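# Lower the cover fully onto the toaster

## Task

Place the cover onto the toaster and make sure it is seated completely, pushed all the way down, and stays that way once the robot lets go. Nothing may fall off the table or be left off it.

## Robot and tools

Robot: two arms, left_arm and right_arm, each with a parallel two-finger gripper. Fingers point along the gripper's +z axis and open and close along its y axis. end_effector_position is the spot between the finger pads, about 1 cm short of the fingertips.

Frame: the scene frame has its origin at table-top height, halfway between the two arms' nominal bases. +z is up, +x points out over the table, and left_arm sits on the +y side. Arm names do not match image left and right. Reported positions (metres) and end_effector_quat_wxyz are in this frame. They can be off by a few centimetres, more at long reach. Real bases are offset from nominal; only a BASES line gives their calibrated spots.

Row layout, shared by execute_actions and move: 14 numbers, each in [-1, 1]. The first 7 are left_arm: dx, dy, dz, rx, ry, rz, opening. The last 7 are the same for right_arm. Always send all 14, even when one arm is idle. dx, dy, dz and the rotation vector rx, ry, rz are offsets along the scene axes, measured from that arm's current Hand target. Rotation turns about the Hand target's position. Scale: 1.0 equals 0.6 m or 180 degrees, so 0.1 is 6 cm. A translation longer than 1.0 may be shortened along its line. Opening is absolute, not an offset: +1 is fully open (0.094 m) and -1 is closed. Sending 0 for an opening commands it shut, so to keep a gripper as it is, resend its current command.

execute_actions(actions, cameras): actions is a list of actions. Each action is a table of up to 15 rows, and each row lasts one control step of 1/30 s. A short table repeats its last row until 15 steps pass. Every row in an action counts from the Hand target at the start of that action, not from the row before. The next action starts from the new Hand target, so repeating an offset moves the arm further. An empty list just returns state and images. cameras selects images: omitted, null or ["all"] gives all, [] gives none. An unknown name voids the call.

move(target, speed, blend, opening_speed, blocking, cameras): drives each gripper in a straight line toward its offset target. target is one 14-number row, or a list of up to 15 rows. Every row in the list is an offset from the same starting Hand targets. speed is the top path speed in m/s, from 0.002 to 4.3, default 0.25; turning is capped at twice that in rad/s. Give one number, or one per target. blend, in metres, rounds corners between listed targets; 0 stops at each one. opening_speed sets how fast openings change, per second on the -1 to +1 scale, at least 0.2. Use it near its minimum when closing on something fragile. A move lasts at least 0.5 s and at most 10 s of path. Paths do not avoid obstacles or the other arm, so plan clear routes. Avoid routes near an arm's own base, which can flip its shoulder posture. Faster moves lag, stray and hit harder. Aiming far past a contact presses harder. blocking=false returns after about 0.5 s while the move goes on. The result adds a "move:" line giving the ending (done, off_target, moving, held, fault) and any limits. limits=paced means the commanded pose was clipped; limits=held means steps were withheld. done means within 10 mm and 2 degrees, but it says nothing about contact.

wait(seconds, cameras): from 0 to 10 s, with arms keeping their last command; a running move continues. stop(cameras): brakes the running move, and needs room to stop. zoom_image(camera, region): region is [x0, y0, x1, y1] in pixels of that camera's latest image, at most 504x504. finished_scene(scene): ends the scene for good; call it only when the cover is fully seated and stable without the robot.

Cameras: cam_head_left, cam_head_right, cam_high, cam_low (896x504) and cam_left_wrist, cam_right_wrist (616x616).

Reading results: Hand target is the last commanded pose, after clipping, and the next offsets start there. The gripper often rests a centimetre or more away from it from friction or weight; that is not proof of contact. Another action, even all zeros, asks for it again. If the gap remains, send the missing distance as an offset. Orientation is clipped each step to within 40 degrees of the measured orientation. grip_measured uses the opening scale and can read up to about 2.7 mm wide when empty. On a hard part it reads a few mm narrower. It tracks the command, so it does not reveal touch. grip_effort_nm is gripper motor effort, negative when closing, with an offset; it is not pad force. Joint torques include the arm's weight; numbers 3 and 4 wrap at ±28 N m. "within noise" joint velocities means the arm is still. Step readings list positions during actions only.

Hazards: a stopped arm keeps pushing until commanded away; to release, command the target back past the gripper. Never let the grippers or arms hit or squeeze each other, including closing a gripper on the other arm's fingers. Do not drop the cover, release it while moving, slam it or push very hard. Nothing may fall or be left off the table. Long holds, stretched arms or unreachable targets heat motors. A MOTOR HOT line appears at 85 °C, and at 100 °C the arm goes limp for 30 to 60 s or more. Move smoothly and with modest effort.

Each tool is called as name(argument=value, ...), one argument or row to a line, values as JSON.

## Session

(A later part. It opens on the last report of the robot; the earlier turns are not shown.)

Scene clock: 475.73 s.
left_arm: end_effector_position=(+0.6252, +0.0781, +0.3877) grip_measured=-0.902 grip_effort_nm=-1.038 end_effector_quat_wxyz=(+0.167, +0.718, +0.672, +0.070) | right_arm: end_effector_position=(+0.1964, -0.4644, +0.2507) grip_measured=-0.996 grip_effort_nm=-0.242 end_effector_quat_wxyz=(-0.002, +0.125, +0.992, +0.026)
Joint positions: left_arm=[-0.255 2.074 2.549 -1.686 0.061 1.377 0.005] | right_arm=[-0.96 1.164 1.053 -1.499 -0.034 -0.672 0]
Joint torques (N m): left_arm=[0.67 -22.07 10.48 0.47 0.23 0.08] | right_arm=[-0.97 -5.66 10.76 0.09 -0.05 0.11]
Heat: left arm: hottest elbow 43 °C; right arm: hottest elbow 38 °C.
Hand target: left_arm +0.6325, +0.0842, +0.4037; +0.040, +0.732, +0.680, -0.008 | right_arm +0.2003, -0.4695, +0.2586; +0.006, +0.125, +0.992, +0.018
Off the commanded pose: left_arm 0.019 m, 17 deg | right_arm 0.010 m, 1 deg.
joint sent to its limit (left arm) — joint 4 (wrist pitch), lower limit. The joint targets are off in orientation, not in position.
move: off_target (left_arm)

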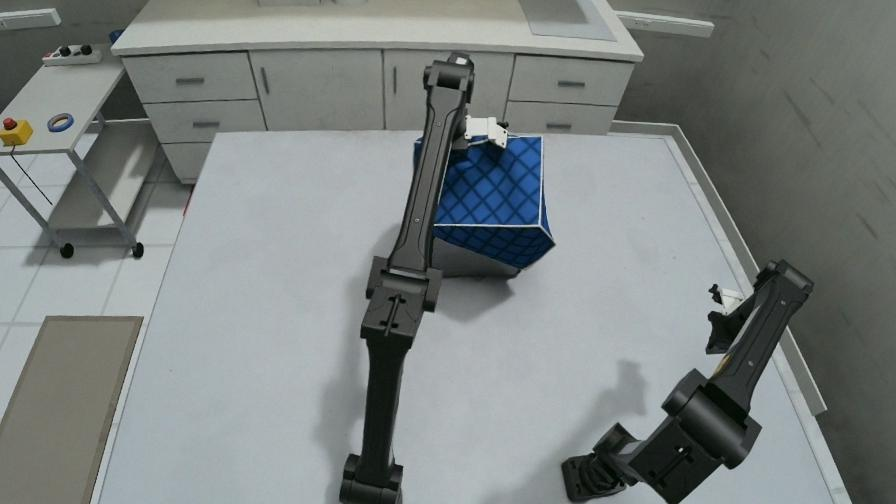

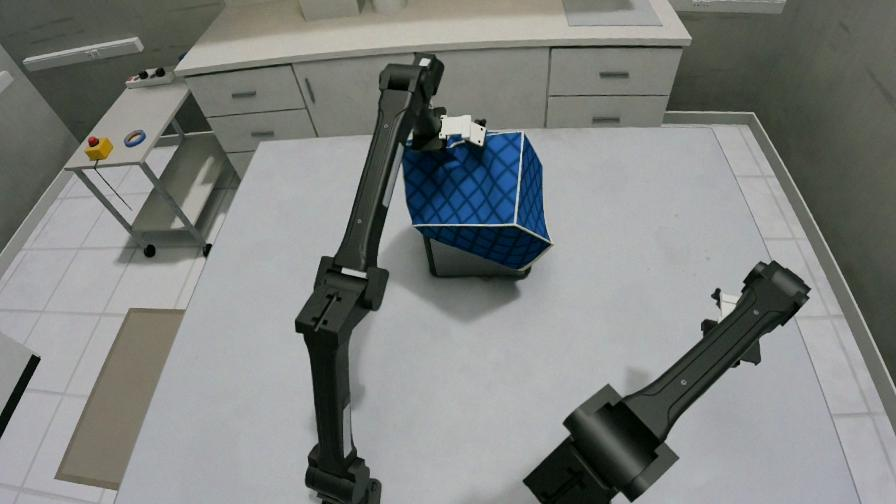

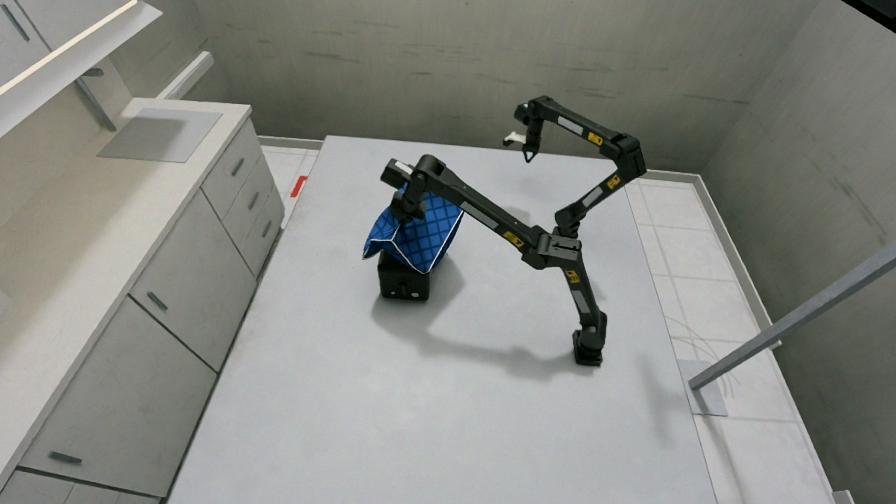

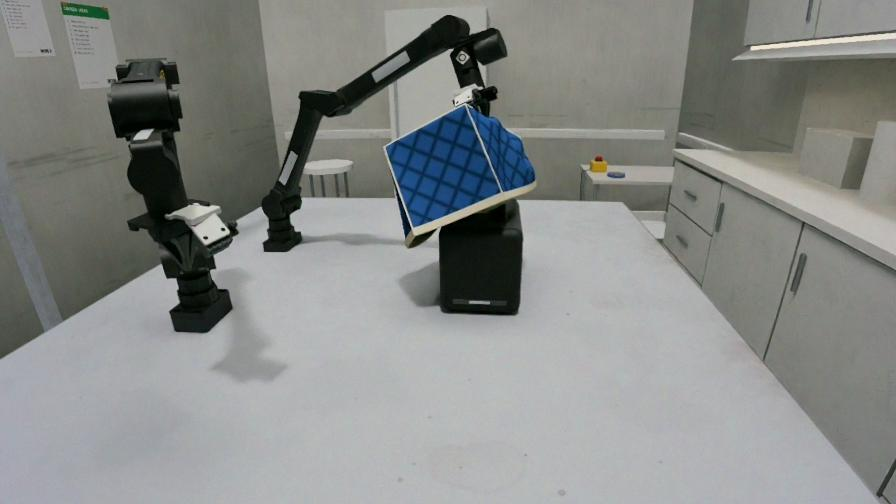

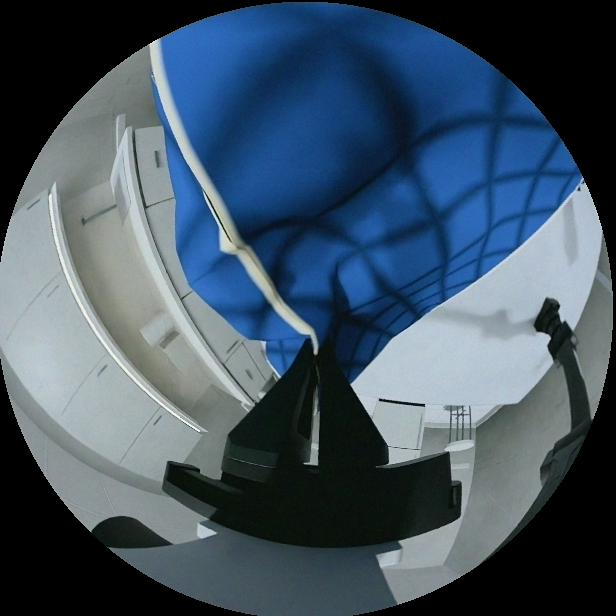

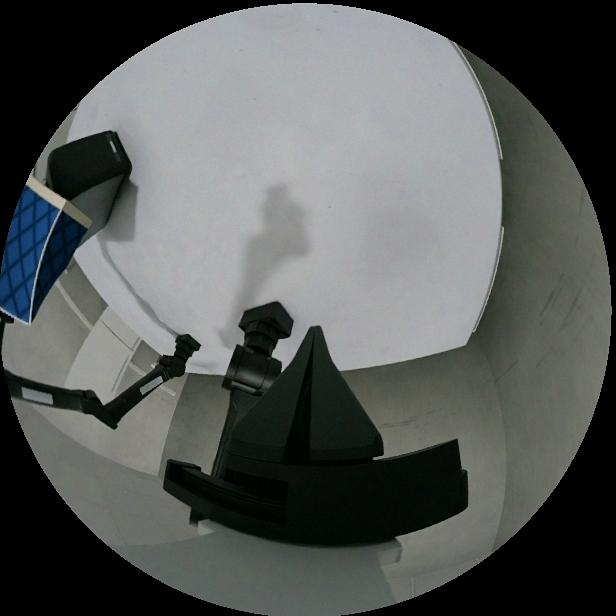

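move(
  target=[
    [0.04,0.06,0.06,0.12,0,0,-1,0,0,0,0,0,0,-1],
    [0.06,0.06,0.03,0.02,0,0,-1,0,0,0,0,0,0,-1],
  ],
  speed=0.13,
)

zoom_image(
  camera="cam_high",
  region=[350, 120, 560, 330],
)

zoom_image(
  camera="cam_low",
  region=[360, 60, 600, 330],
)

Scene clock: 485.27 s.
left_arm: end_effector_position=(+0.6611, +0.1125, +0.4129) grip_measured=-0.902 grip_effort_nm=-1.023 end_effector_quat_wxyz=(+0.184, +0.723, +0.651, +0.140) | right_arm: end_effector_position=(+0.1964, -0.4644, +0.2507) grip_measured=-0.996 grip_effort_nm=-0.247 end_effector_quat_wxyz=(-0.002, +0.125, +0.992, +0.026)
Joint positions: left_arm=[-0.213 2.155 2.737 -1.686 -0.01 1.47 0.005] | right_arm=[-0.96 1.164 1.053 -1.499 -0.034 -0.672 0]
Joint torques (N m): left_arm=[0.5 -22.18 9.96 0.54 0.25 -0.12] | right_arm=[-0.97 -5.6 10.8 0.09 -0.06 0.11]
Heat: left arm: hottest elbow 44 °C; right arm: hottest elbow 38 °C.
Hand target: left_arm +0.6685, +0.1200, +0.4217; +0.017, +0.733, +0.680, +0.013 | right_arm +0.2003, -0.4695, +0.2586; +0.006, +0.125, +0.992, +0.018
Off the commanded pose: left_arm 0.014 m, 24 deg | right_arm 0.010 m, 1 deg.
joint sent to its limit (left arm) — joint 4 (wrist pitch), lower limit. The joint targets are off in orientation, not in position.
move: off_target (left_arm)

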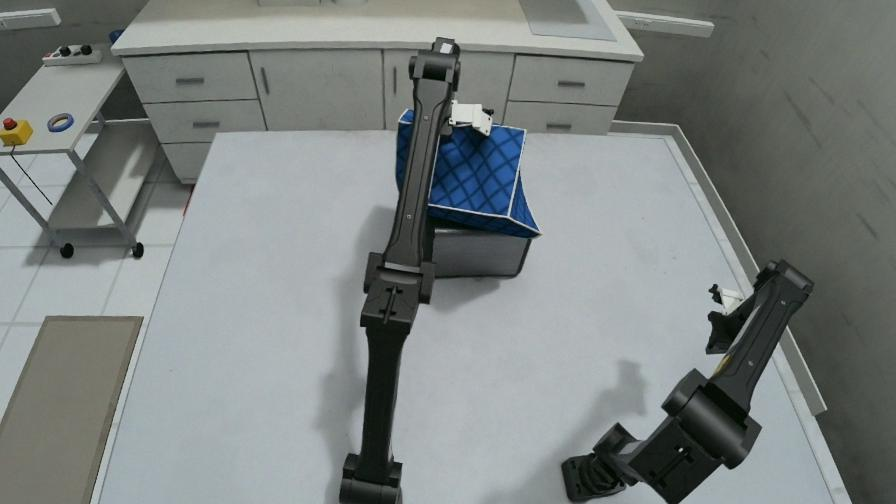

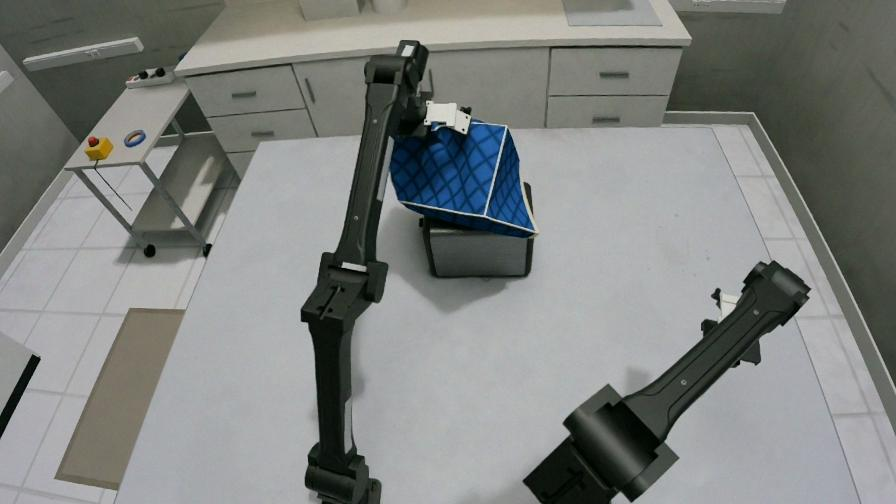

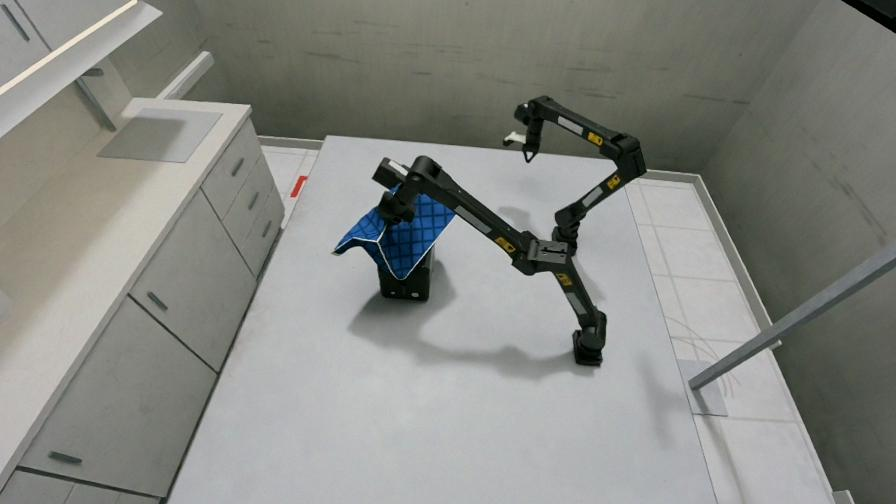

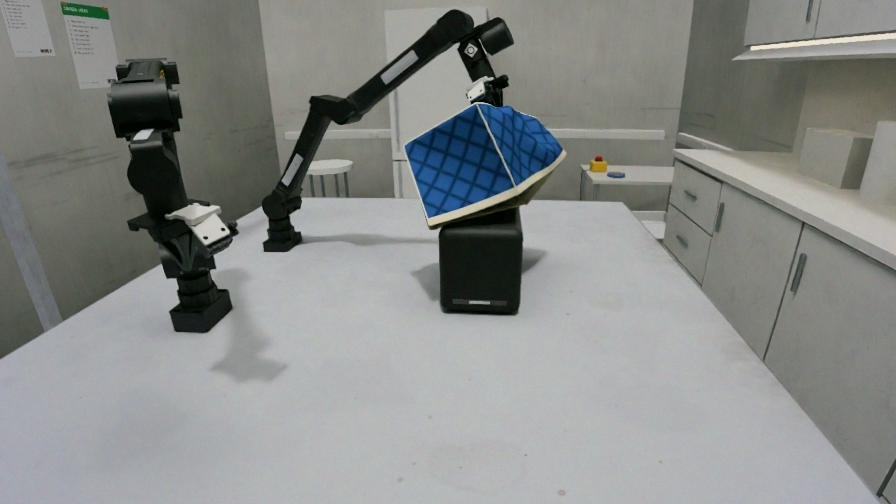

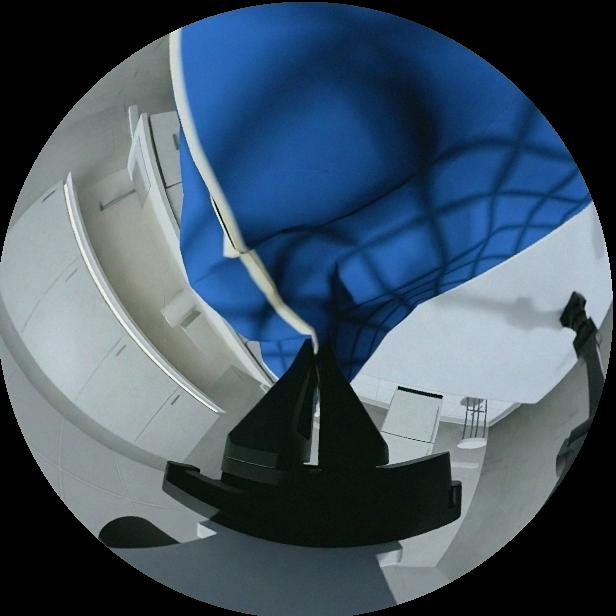

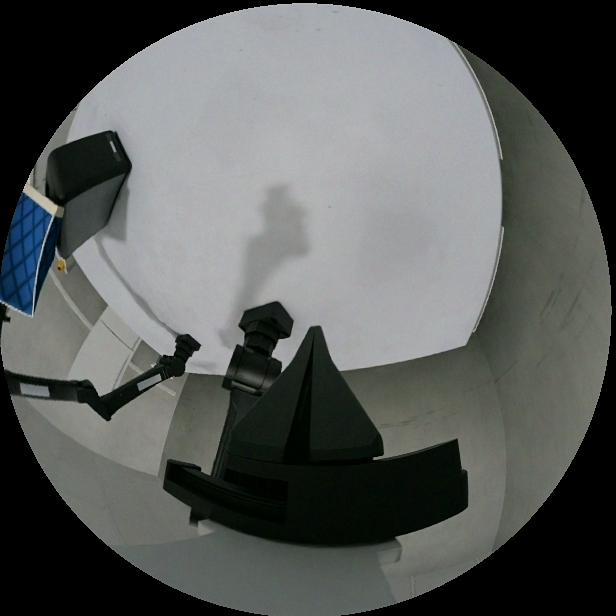

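Scaled by 2.400.

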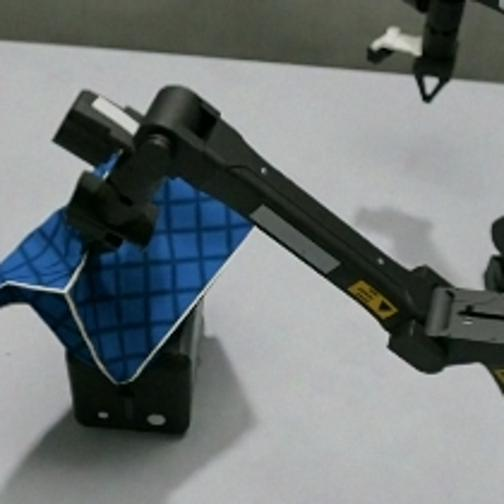

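Scaled by 1.867.

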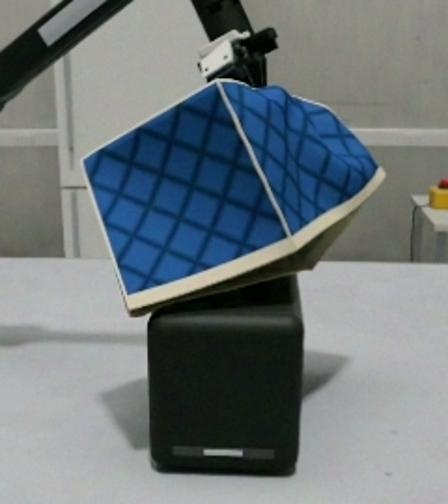

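move(
  target=[-0.18,-0.067,0.0,0,0,0,-1,0,0,0,0,0,0,-1],
  speed=0.2,
)

Scene clock: 502.23 s.
left_arm: end_effector_position=(+0.5723, +0.0852, +0.3956) grip_measured=-0.902 grip_effort_nm=-1.023 end_effector_quat_wxyz=(+0.124, +0.726, +0.671, +0.084) | right_arm: end_effector_position=(+0.1964, -0.4644, +0.2507) grip_measured=-0.996 grip_effort_nm=-0.237 end_effector_quat_wxyz=(-0.002, +0.125, +0.992, +0.026)
Joint positions: left_arm=[-0.286 1.92 2.335 -1.686 -0.014 1.372 0.005] | right_arm=[-0.96 1.164 1.053 -1.499 -0.034 -0.672 0]
Joint torques (N m): left_arm=[-1.55 -24.29 7.41 0.18 0.26 -0.08] | right_arm=[-0.85 -5.54 10.76 0.1 -0.06 0.11]
Heat: left arm: hottest elbow 43 °C; right arm: hottest elbow 38 °C.
Hand target: left_arm +0.5605, +0.0799, +0.4218; +0.017, +0.733, +0.680, +0.013 | right_arm +0.2003, -0.4695, +0.2586; +0.006, +0.125, +0.992, +0.018
Off the commanded pose: left_arm 0.029 m, 15 deg | right_arm 0.010 m, 1 deg.
joint sent to its limit (left arm) — joint 4 (wrist pitch), lower limit. The joint targets are off in orientation, not in position.
move: off_target (left_arm)

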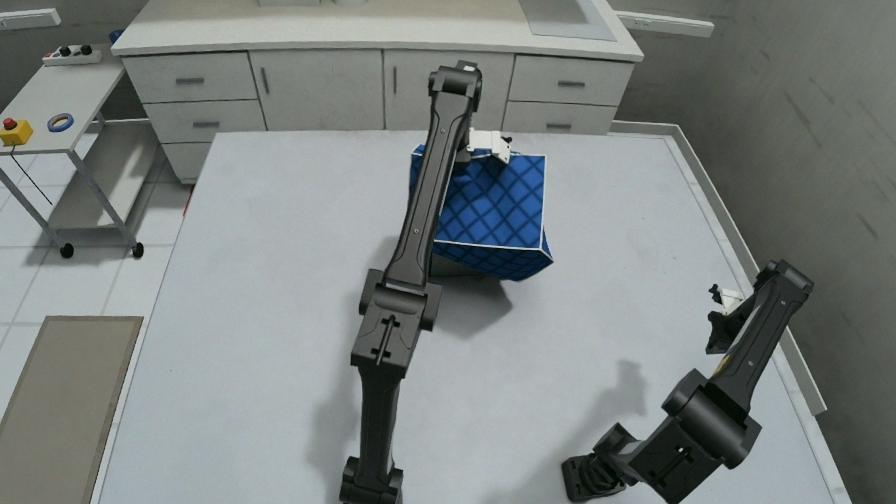

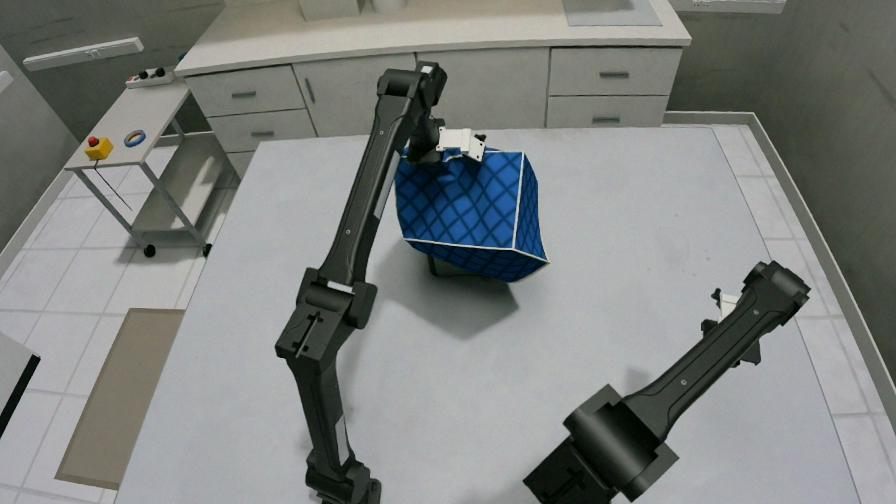

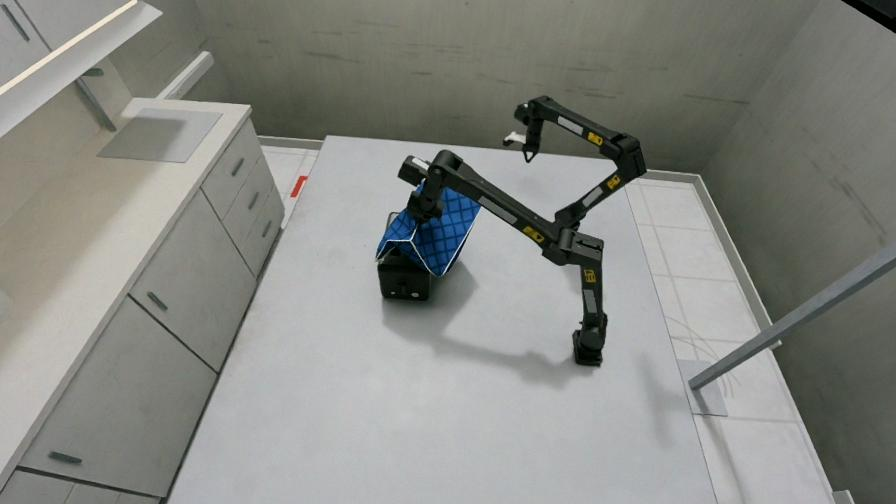

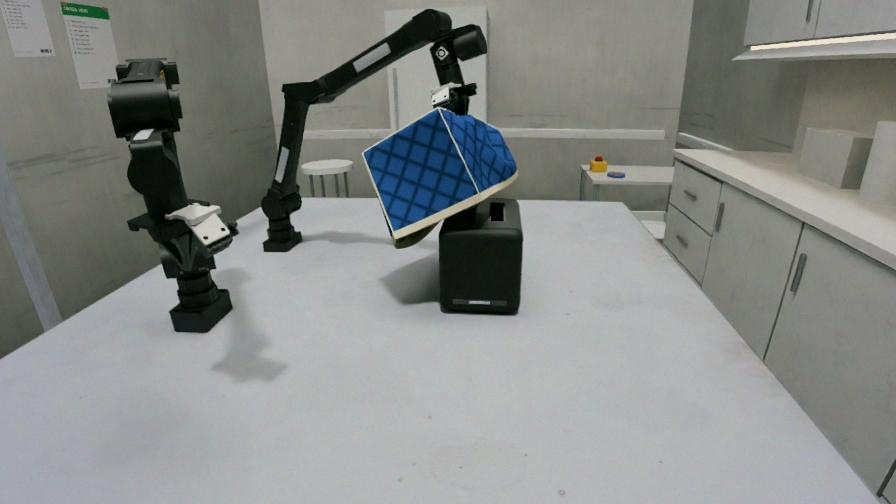

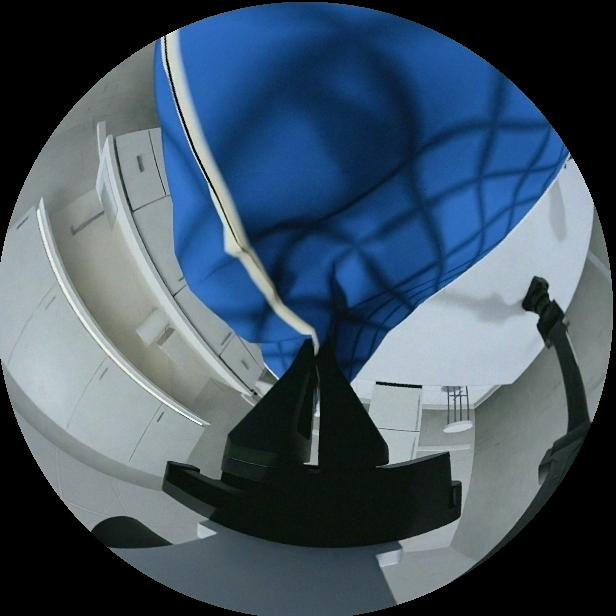

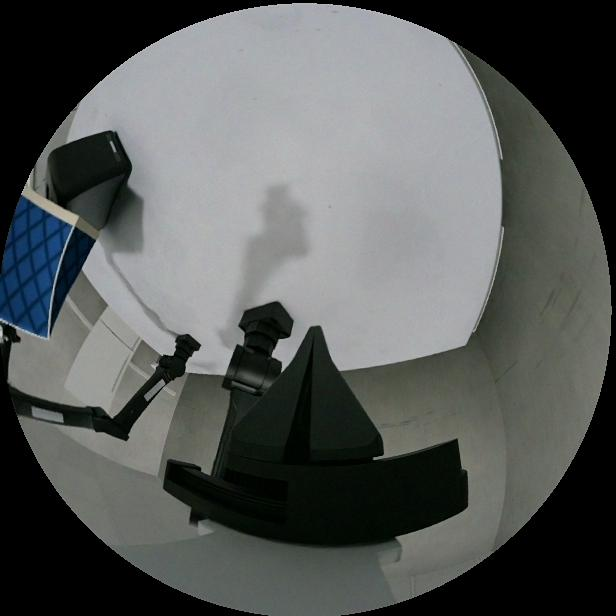

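move(
  target=[0.115,0.0,-0.03,0.03,0,0,-1,0,0,0,0,0,0,-1],
  speed=0.12,
)

zoom_image(
  camera="cam_high",
  region=[320, 120, 500, 320],
)

zoom_image(
  camera="cam_low",
  region=[360, 80, 580, 330],
)

Scene clock: 514.60 s.
left_arm: end_effector_position=(+0.6236, +0.0859, +0.3920) grip_measured=-0.902 grip_effort_nm=-1.023 end_effector_quat_wxyz=(+0.127, +0.723, +0.665, +0.137) | right_arm: end_effector_position=(+0.1964, -0.4644, +0.2507) grip_measured=-0.996 grip_effort_nm=-0.232 end_effector_quat_wxyz=(-0.002, +0.125, +0.992, +0.026)
Joint positions: left_arm=[-0.286 2.062 2.539 -1.686 -0.101 1.391 0.005] | right_arm=[-0.96 1.164 1.053 -1.499 -0.034 -0.672 0]
Joint torques (N m): left_arm=[-0.62 -21.6 10.62 0.34 -0.11 0.1] | right_arm=[-0.97 -5.48 10.74 0.12 -0.05 0.11]
Heat: left arm: hottest elbow 43 °C; right arm: hottest elbow 38 °C.
Hand target: left_arm +0.6295, +0.0799, +0.4038; -0.018, +0.733, +0.678, +0.045 | right_arm +0.2003, -0.4695, +0.2586; +0.006, +0.125, +0.992, +0.018
Off the commanded pose: left_arm 0.014 m, 20 deg | right_arm 0.010 m, 1 deg.
joint sent to its limit (left arm) — joint 4 (wrist pitch), lower limit. The joint targets are off in orientation, not in position.
move: off_target (left_arm)

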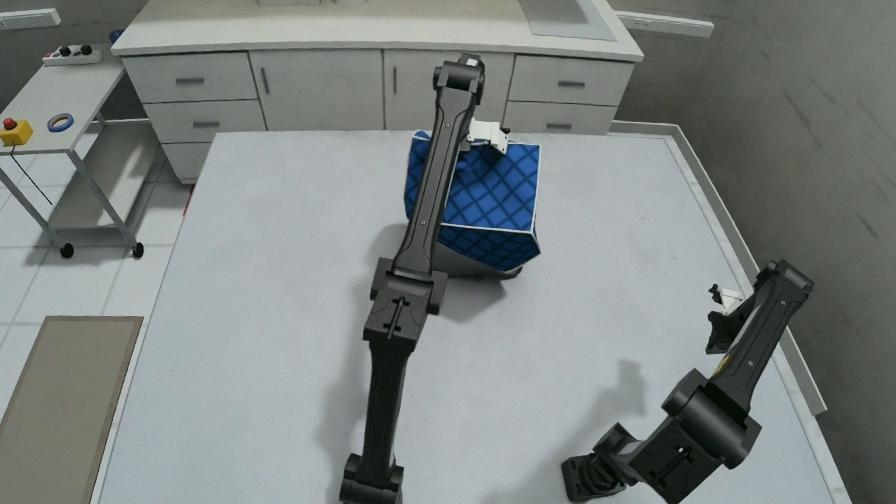

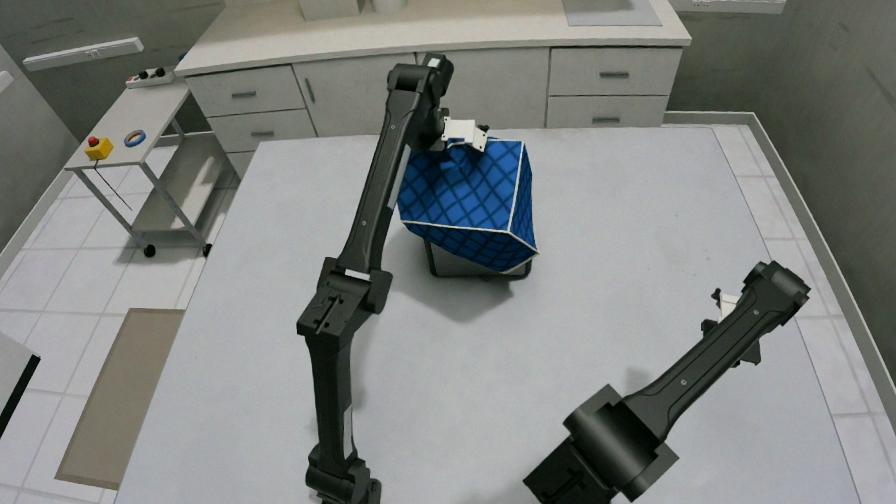

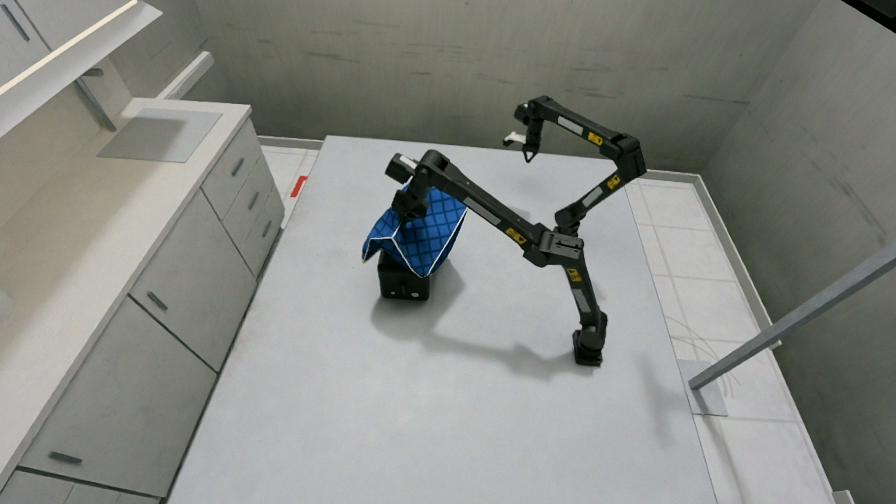

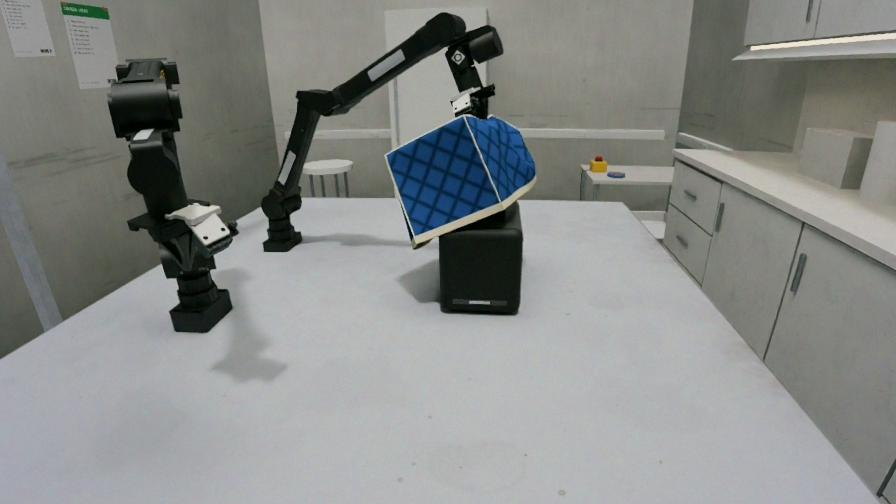

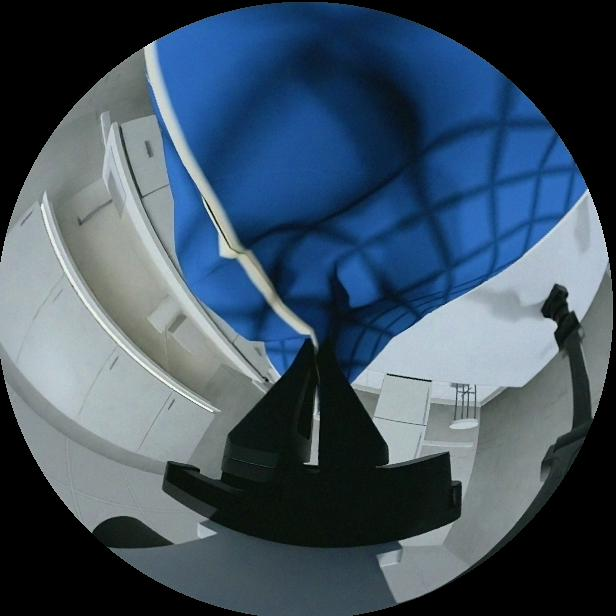

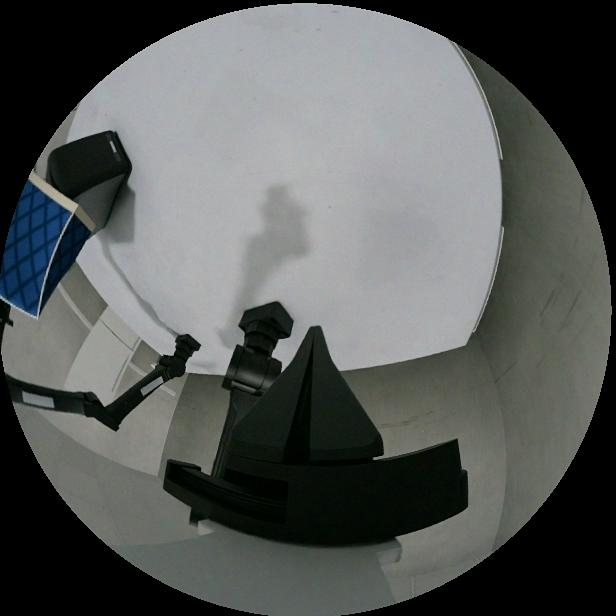

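Scaled by 2.520.

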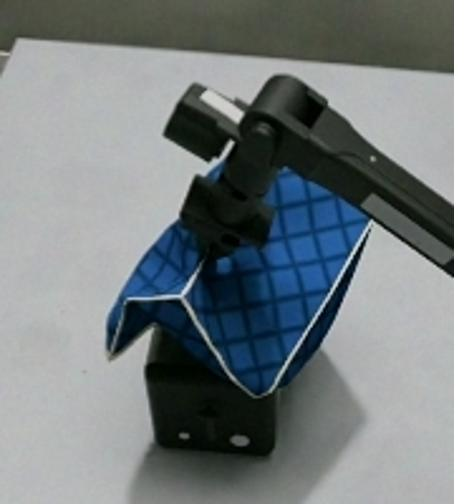

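Scaled by 2.016.

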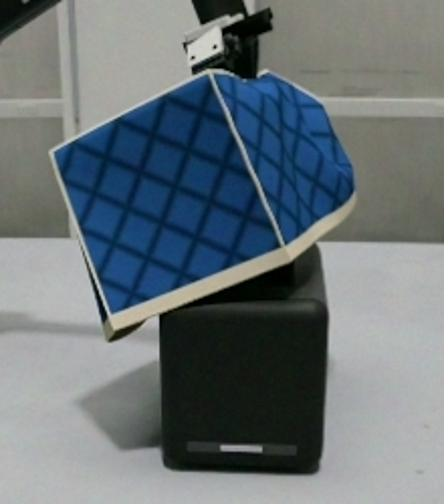

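move(
  target=[0.055,0.03,-0.03,0.06,0,0,-1,0,0,0,0,0,0,-1],
  speed=0.12,
)

zoom_image(
  camera="cam_high",
  region=[320, 120, 500, 320],
)

zoom_image(
  camera="cam_low",
  region=[360, 80, 580, 330],
)

Scene clock: 521.87 s.
left_arm: end_effector_position=(+0.6568, +0.1073, +0.3805) grip_measured=-0.902 grip_effort_nm=-1.023 end_effector_quat_wxyz=(+0.072, +0.726, +0.645, +0.225) | right_arm: end_effector_position=(+0.1964, -0.4644, +0.2507) grip_measured=-0.996 grip_effort_nm=-0.242 end_effector_quat_wxyz=(-0.002, +0.125, +0.992, +0.026)
Joint positions: left_arm=[-0.291 2.157 2.648 -1.686 -0.301 1.46 0.005] | right_arm=[-0.96 1.164 1.053 -1.499 -0.034 -0.672 0]
Joint torques (N m): left_arm=[-0.73 -22.01 10.28 0.38 -0.38 0.14] | right_arm=[-1.03 -5.42 10.81 0.1 -0.05 0.12]
Heat: left arm: hottest elbow 43 °C; right arm: hottest elbow 38 °C.
Hand target: left_arm +0.6625, +0.0980, +0.3857; -0.087, +0.728, +0.671, +0.109 | right_arm +0.2003, -0.4695, +0.2586; +0.006, +0.125, +0.992, +0.018
Off the commanded pose: left_arm 0.012 m, 23 deg | right_arm 0.010 m, 1 deg.
joint sent to its limit (left arm) — joint 4 (wrist pitch), lower limit. The joint targets are off in orientation, not in position.
move: off_target (left_arm)

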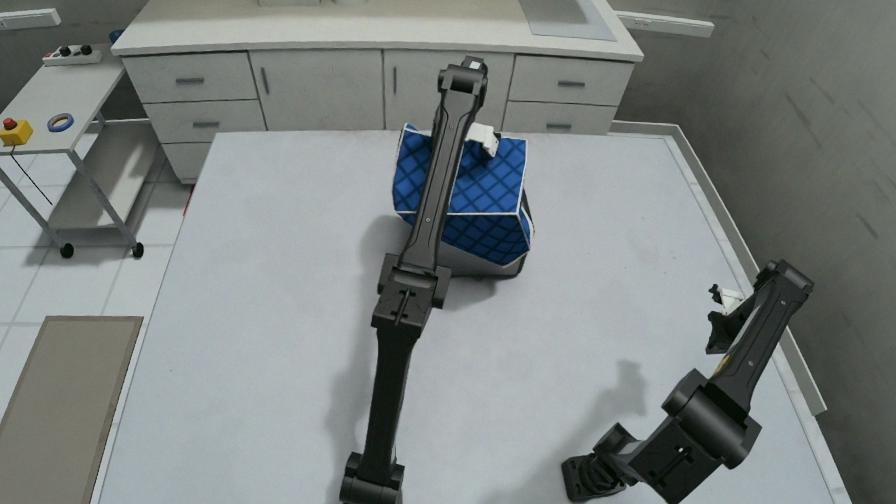

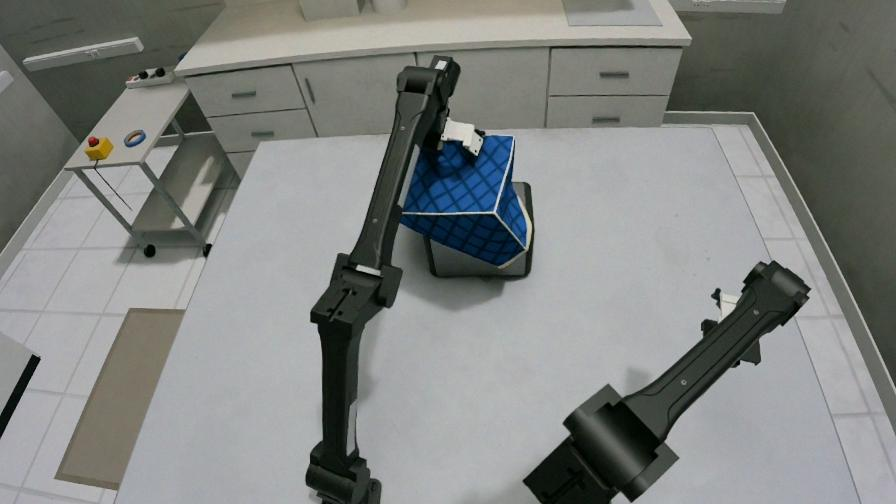

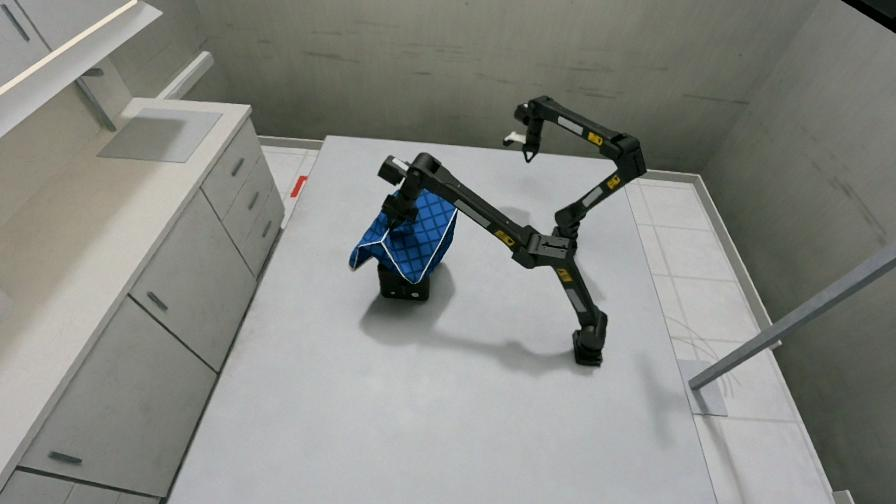

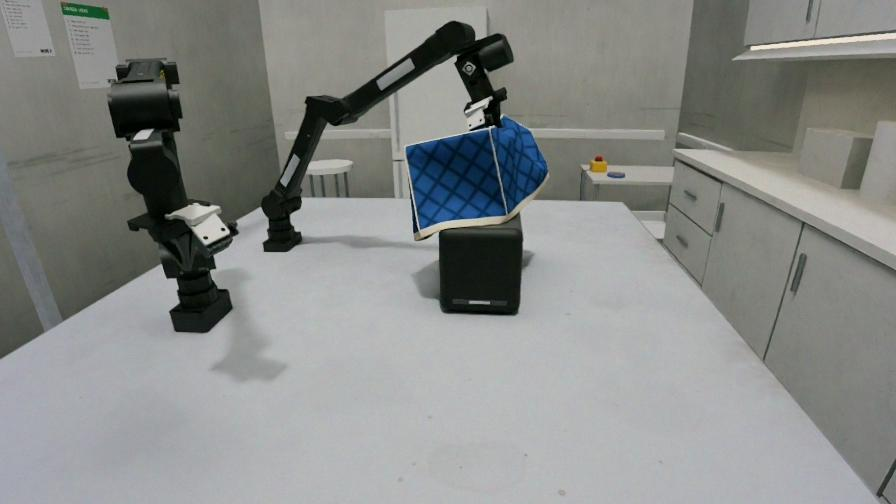

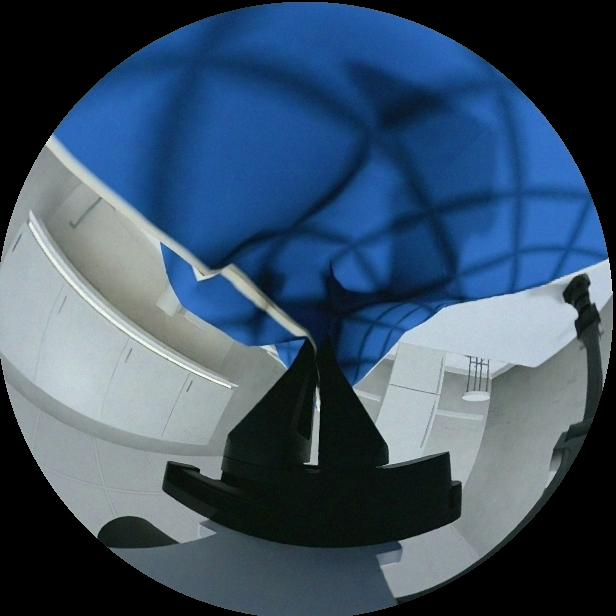

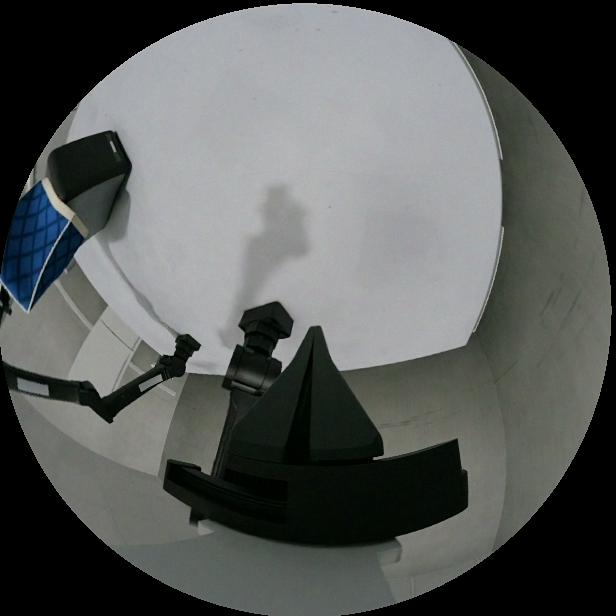

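Scaled by 2.520.

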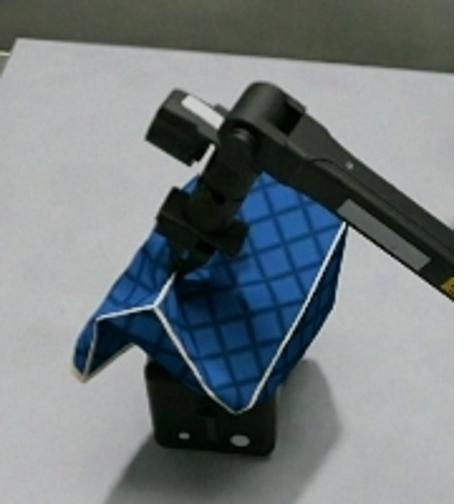

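Scaled by 2.016.

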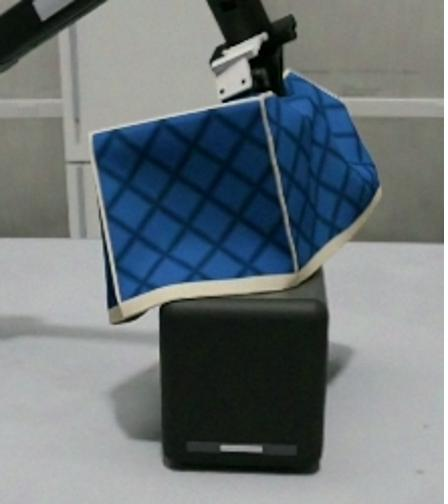

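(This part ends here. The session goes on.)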